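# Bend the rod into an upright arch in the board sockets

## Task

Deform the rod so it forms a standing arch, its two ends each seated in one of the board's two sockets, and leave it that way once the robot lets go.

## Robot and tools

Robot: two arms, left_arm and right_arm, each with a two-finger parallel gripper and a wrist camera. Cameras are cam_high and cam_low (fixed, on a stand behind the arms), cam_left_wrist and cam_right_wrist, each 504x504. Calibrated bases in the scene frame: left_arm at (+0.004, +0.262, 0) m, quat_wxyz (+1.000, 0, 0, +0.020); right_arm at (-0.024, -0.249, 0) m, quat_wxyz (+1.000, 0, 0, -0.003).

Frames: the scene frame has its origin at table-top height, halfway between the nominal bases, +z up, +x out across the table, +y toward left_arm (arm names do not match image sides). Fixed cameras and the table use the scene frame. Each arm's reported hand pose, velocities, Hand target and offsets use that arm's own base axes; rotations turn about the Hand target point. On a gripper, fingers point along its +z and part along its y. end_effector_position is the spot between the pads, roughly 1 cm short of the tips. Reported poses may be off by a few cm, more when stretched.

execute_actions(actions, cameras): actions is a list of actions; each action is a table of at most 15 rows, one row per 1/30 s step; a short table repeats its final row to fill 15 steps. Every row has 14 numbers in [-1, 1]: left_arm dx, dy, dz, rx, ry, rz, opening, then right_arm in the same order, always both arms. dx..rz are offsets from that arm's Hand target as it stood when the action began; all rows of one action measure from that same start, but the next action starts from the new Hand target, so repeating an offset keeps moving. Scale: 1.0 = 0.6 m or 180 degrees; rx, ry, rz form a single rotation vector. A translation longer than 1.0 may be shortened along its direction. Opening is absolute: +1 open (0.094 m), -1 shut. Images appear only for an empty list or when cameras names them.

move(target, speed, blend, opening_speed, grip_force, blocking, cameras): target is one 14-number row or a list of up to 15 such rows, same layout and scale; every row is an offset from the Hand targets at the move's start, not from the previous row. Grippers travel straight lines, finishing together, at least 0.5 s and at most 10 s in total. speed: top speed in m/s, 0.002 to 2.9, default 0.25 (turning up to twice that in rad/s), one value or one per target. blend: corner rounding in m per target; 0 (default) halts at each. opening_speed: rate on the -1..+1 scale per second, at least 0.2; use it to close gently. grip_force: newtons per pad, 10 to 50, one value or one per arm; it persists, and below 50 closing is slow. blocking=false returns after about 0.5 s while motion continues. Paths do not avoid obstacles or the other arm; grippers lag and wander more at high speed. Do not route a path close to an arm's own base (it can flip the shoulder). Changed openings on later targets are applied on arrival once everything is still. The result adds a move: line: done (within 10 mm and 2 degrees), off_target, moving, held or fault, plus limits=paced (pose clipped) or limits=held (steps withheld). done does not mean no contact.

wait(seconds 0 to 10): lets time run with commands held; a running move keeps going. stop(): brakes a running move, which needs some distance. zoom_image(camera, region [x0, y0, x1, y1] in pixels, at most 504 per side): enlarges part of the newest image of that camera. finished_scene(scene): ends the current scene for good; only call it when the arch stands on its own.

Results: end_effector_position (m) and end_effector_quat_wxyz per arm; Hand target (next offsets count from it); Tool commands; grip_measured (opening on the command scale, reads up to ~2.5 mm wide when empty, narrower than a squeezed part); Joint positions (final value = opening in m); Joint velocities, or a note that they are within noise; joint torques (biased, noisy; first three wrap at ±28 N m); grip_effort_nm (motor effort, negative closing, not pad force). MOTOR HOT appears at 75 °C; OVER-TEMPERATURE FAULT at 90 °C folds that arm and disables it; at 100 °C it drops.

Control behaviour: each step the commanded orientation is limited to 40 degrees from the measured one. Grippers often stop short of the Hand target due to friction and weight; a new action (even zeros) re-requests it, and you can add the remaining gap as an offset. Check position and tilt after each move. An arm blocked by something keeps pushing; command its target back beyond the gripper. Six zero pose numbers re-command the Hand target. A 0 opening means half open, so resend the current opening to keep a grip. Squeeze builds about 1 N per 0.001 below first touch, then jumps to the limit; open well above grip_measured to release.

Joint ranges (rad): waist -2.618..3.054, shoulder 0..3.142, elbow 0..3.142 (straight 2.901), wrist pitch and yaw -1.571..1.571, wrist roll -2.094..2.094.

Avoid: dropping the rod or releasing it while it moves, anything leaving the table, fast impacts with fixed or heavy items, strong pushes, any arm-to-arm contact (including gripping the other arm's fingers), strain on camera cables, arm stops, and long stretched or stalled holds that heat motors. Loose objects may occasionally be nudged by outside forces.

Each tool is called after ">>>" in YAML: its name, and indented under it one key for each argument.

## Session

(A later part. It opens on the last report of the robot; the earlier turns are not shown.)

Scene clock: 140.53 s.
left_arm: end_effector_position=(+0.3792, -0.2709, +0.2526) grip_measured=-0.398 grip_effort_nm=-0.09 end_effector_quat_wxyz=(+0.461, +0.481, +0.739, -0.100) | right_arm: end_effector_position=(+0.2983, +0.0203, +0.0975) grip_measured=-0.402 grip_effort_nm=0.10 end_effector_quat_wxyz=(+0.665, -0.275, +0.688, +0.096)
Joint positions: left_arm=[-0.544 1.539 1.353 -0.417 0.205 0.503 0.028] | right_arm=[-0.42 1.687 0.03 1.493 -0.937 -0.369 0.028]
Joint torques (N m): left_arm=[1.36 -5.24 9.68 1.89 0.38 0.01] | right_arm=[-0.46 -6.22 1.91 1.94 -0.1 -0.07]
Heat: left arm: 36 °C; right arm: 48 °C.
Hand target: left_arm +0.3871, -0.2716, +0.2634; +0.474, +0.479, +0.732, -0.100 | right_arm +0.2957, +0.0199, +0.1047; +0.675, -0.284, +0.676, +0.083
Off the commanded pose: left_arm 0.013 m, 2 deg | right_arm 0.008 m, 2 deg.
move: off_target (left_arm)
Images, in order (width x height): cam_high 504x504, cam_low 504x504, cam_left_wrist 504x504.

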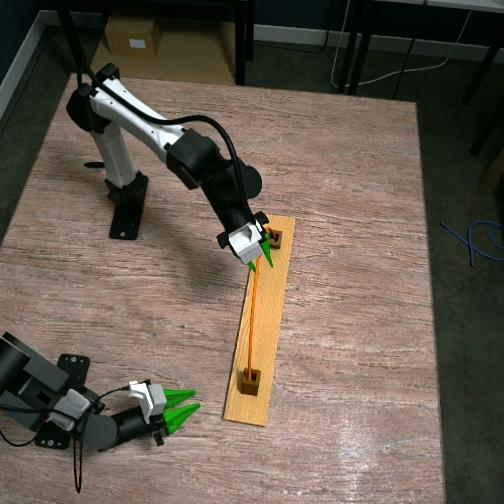

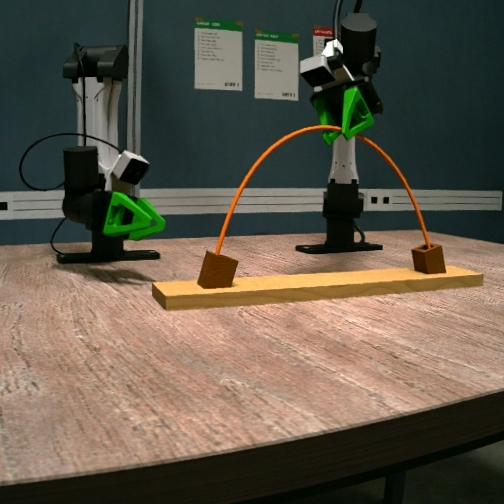

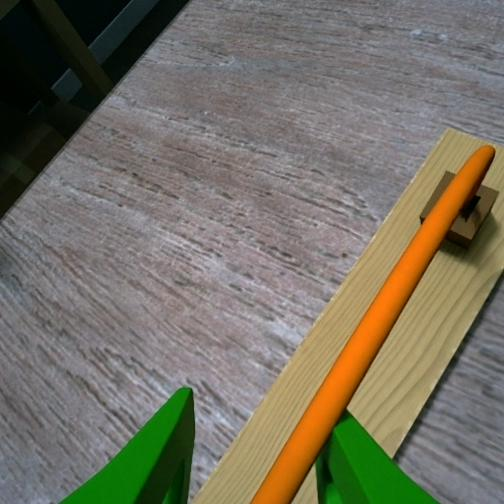

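>>> move:
  target: [0.05,0,0,0,0,0,-0.4,0,0,0,0,0,0,-0.4]
  speed: 0.05
  cameras: ["cam_high","cam_low","cam_left_wrist"]

>>> zoom_image:
  camera: "cam_high"
  region: [180, 210, 360, 430]

Scene clock: 142.60 s.
left_arm: end_effector_position=(+0.4109, -0.2713, +0.2534) grip_measured=-0.398 grip_effort_nm=-0.08 end_effector_quat_wxyz=(+0.464, +0.479, +0.739, -0.099) | right_arm: end_effector_position=(+0.2983, +0.0203, +0.0975) grip_measured=-0.402 grip_effort_nm=0.10 end_effector_quat_wxyz=(+0.665, -0.275, +0.688, +0.096)
Joint positions: left_arm=[-0.5 1.64 1.456 -0.417 0.238 0.524 0.028] | right_arm=[-0.42 1.687 0.03 1.493 -0.937 -0.369 0.028]
Joint torques (N m): left_arm=[1.26 -6.2 9.81 1.79 0.41 0.05] | right_arm=[-0.46 -6.22 1.91 1.94 -0.1 -0.07]
Heat: left arm: 36 °C; right arm: 49 °C.
Hand target: left_arm +0.4170, -0.2716, +0.2634; +0.474, +0.479, +0.732, -0.100 | right_arm +0.2957, +0.0199, +0.1047; +0.675, -0.284, +0.676, +0.083
Off the commanded pose: left_arm 0.012 m, 1 deg | right_arm 0.008 m, 2 deg.
move: off_target (left_arm)
Images, in order (width x height): cam_high 504x504, cam_low 504x504, cam_left_wrist 504x504.

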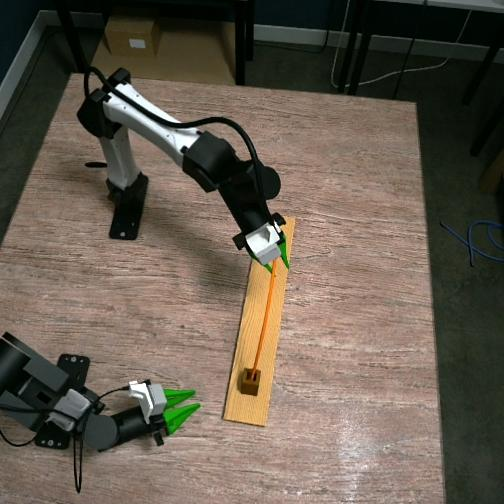

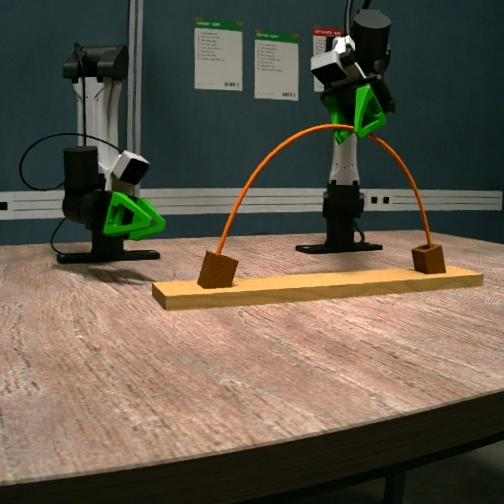

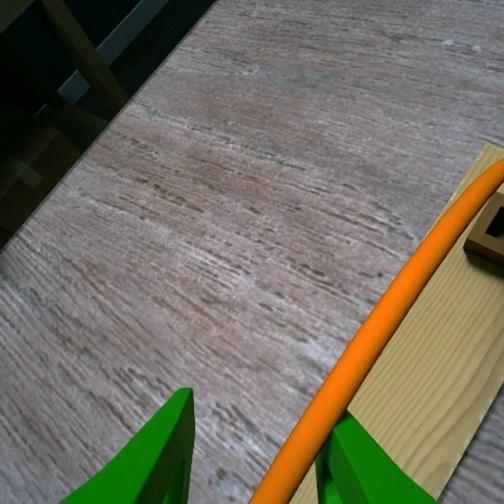

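Scaled by 2.291 from the camera's 504x504 image, which has a finer 720x720 frame.

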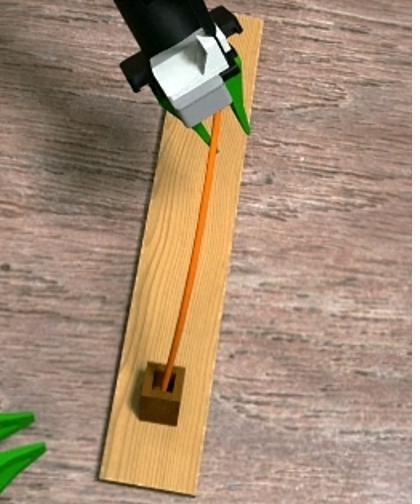

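>>> move:
  target:
    - [-0.014,0,0,0,0,0,-0.4,0,0,0,0,0,0,-0.4]
    - [-0.014,0,0.2,0,0,0,-0.4,0,0,0,0,0,0,-0.4]
    - [-0.15,0.2,0.25,0,0,0,-0.4,0,0,0,0,0,0,-0.4]
  speed: [0.03,0.08,0.2]
  cameras: ["cam_high","cam_low"]

>>> zoom_image:
  camera: "cam_high"
  region: [180, 210, 360, 430]

Scene clock: 148.57 s.
left_arm: end_effector_position=(+0.3304, -0.1527, +0.4108) grip_measured=-0.398 grip_effort_nm=-0.05 end_effector_quat_wxyz=(+0.471, +0.474, +0.738, -0.099) | right_arm: end_effector_position=(+0.2983, +0.0203, +0.0975) grip_measured=-0.402 grip_effort_nm=0.10 end_effector_quat_wxyz=(+0.665, -0.275, +0.688, +0.096)
Joint positions: left_arm=[-0.217 1.451 1.966 -1.16 0.465 0.689 0.028] | right_arm=[-0.42 1.687 0.03 1.493 -0.937 -0.369 0.028]
Joint torques (N m): left_arm=[1.14 -4.4 5.3 1.63 0.54 0.12] | right_arm=[-0.47 -6.22 1.91 1.94 -0.1 -0.07]
Heat: left arm: 37 °C; right arm: 49 °C.
Hand target: left_arm +0.3270, -0.1515, +0.4134; +0.474, +0.479, +0.732, -0.100 | right_arm +0.2957, +0.0199, +0.1047; +0.675, -0.284, +0.676, +0.083
Off the commanded pose: left_arm 0.004 m, 1 deg | right_arm 0.008 m, 2 deg.
move: done
Images, in order (width x height): cam_high 504x504, cam_low 504x504.

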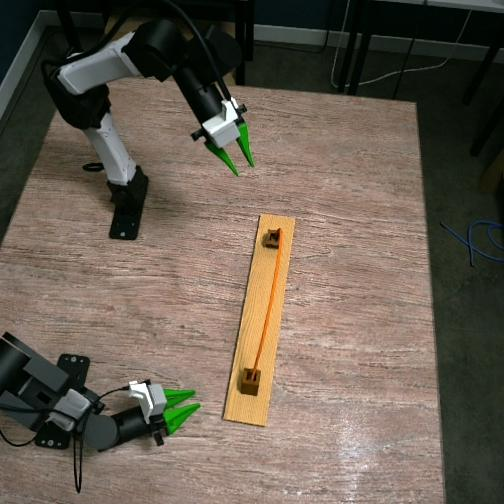

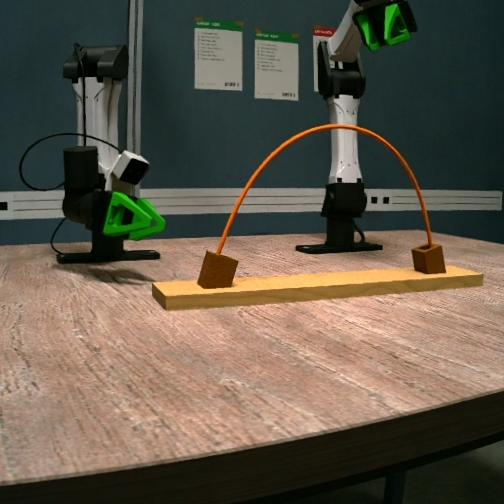

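Scaled by 2.291 from the camera's 504x504 image, which has a finer 720x720 frame.

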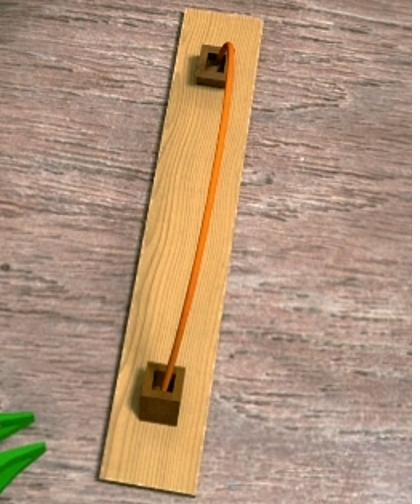

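>>> finished_scene:
  scene: 2

The scene is finished: the task was done.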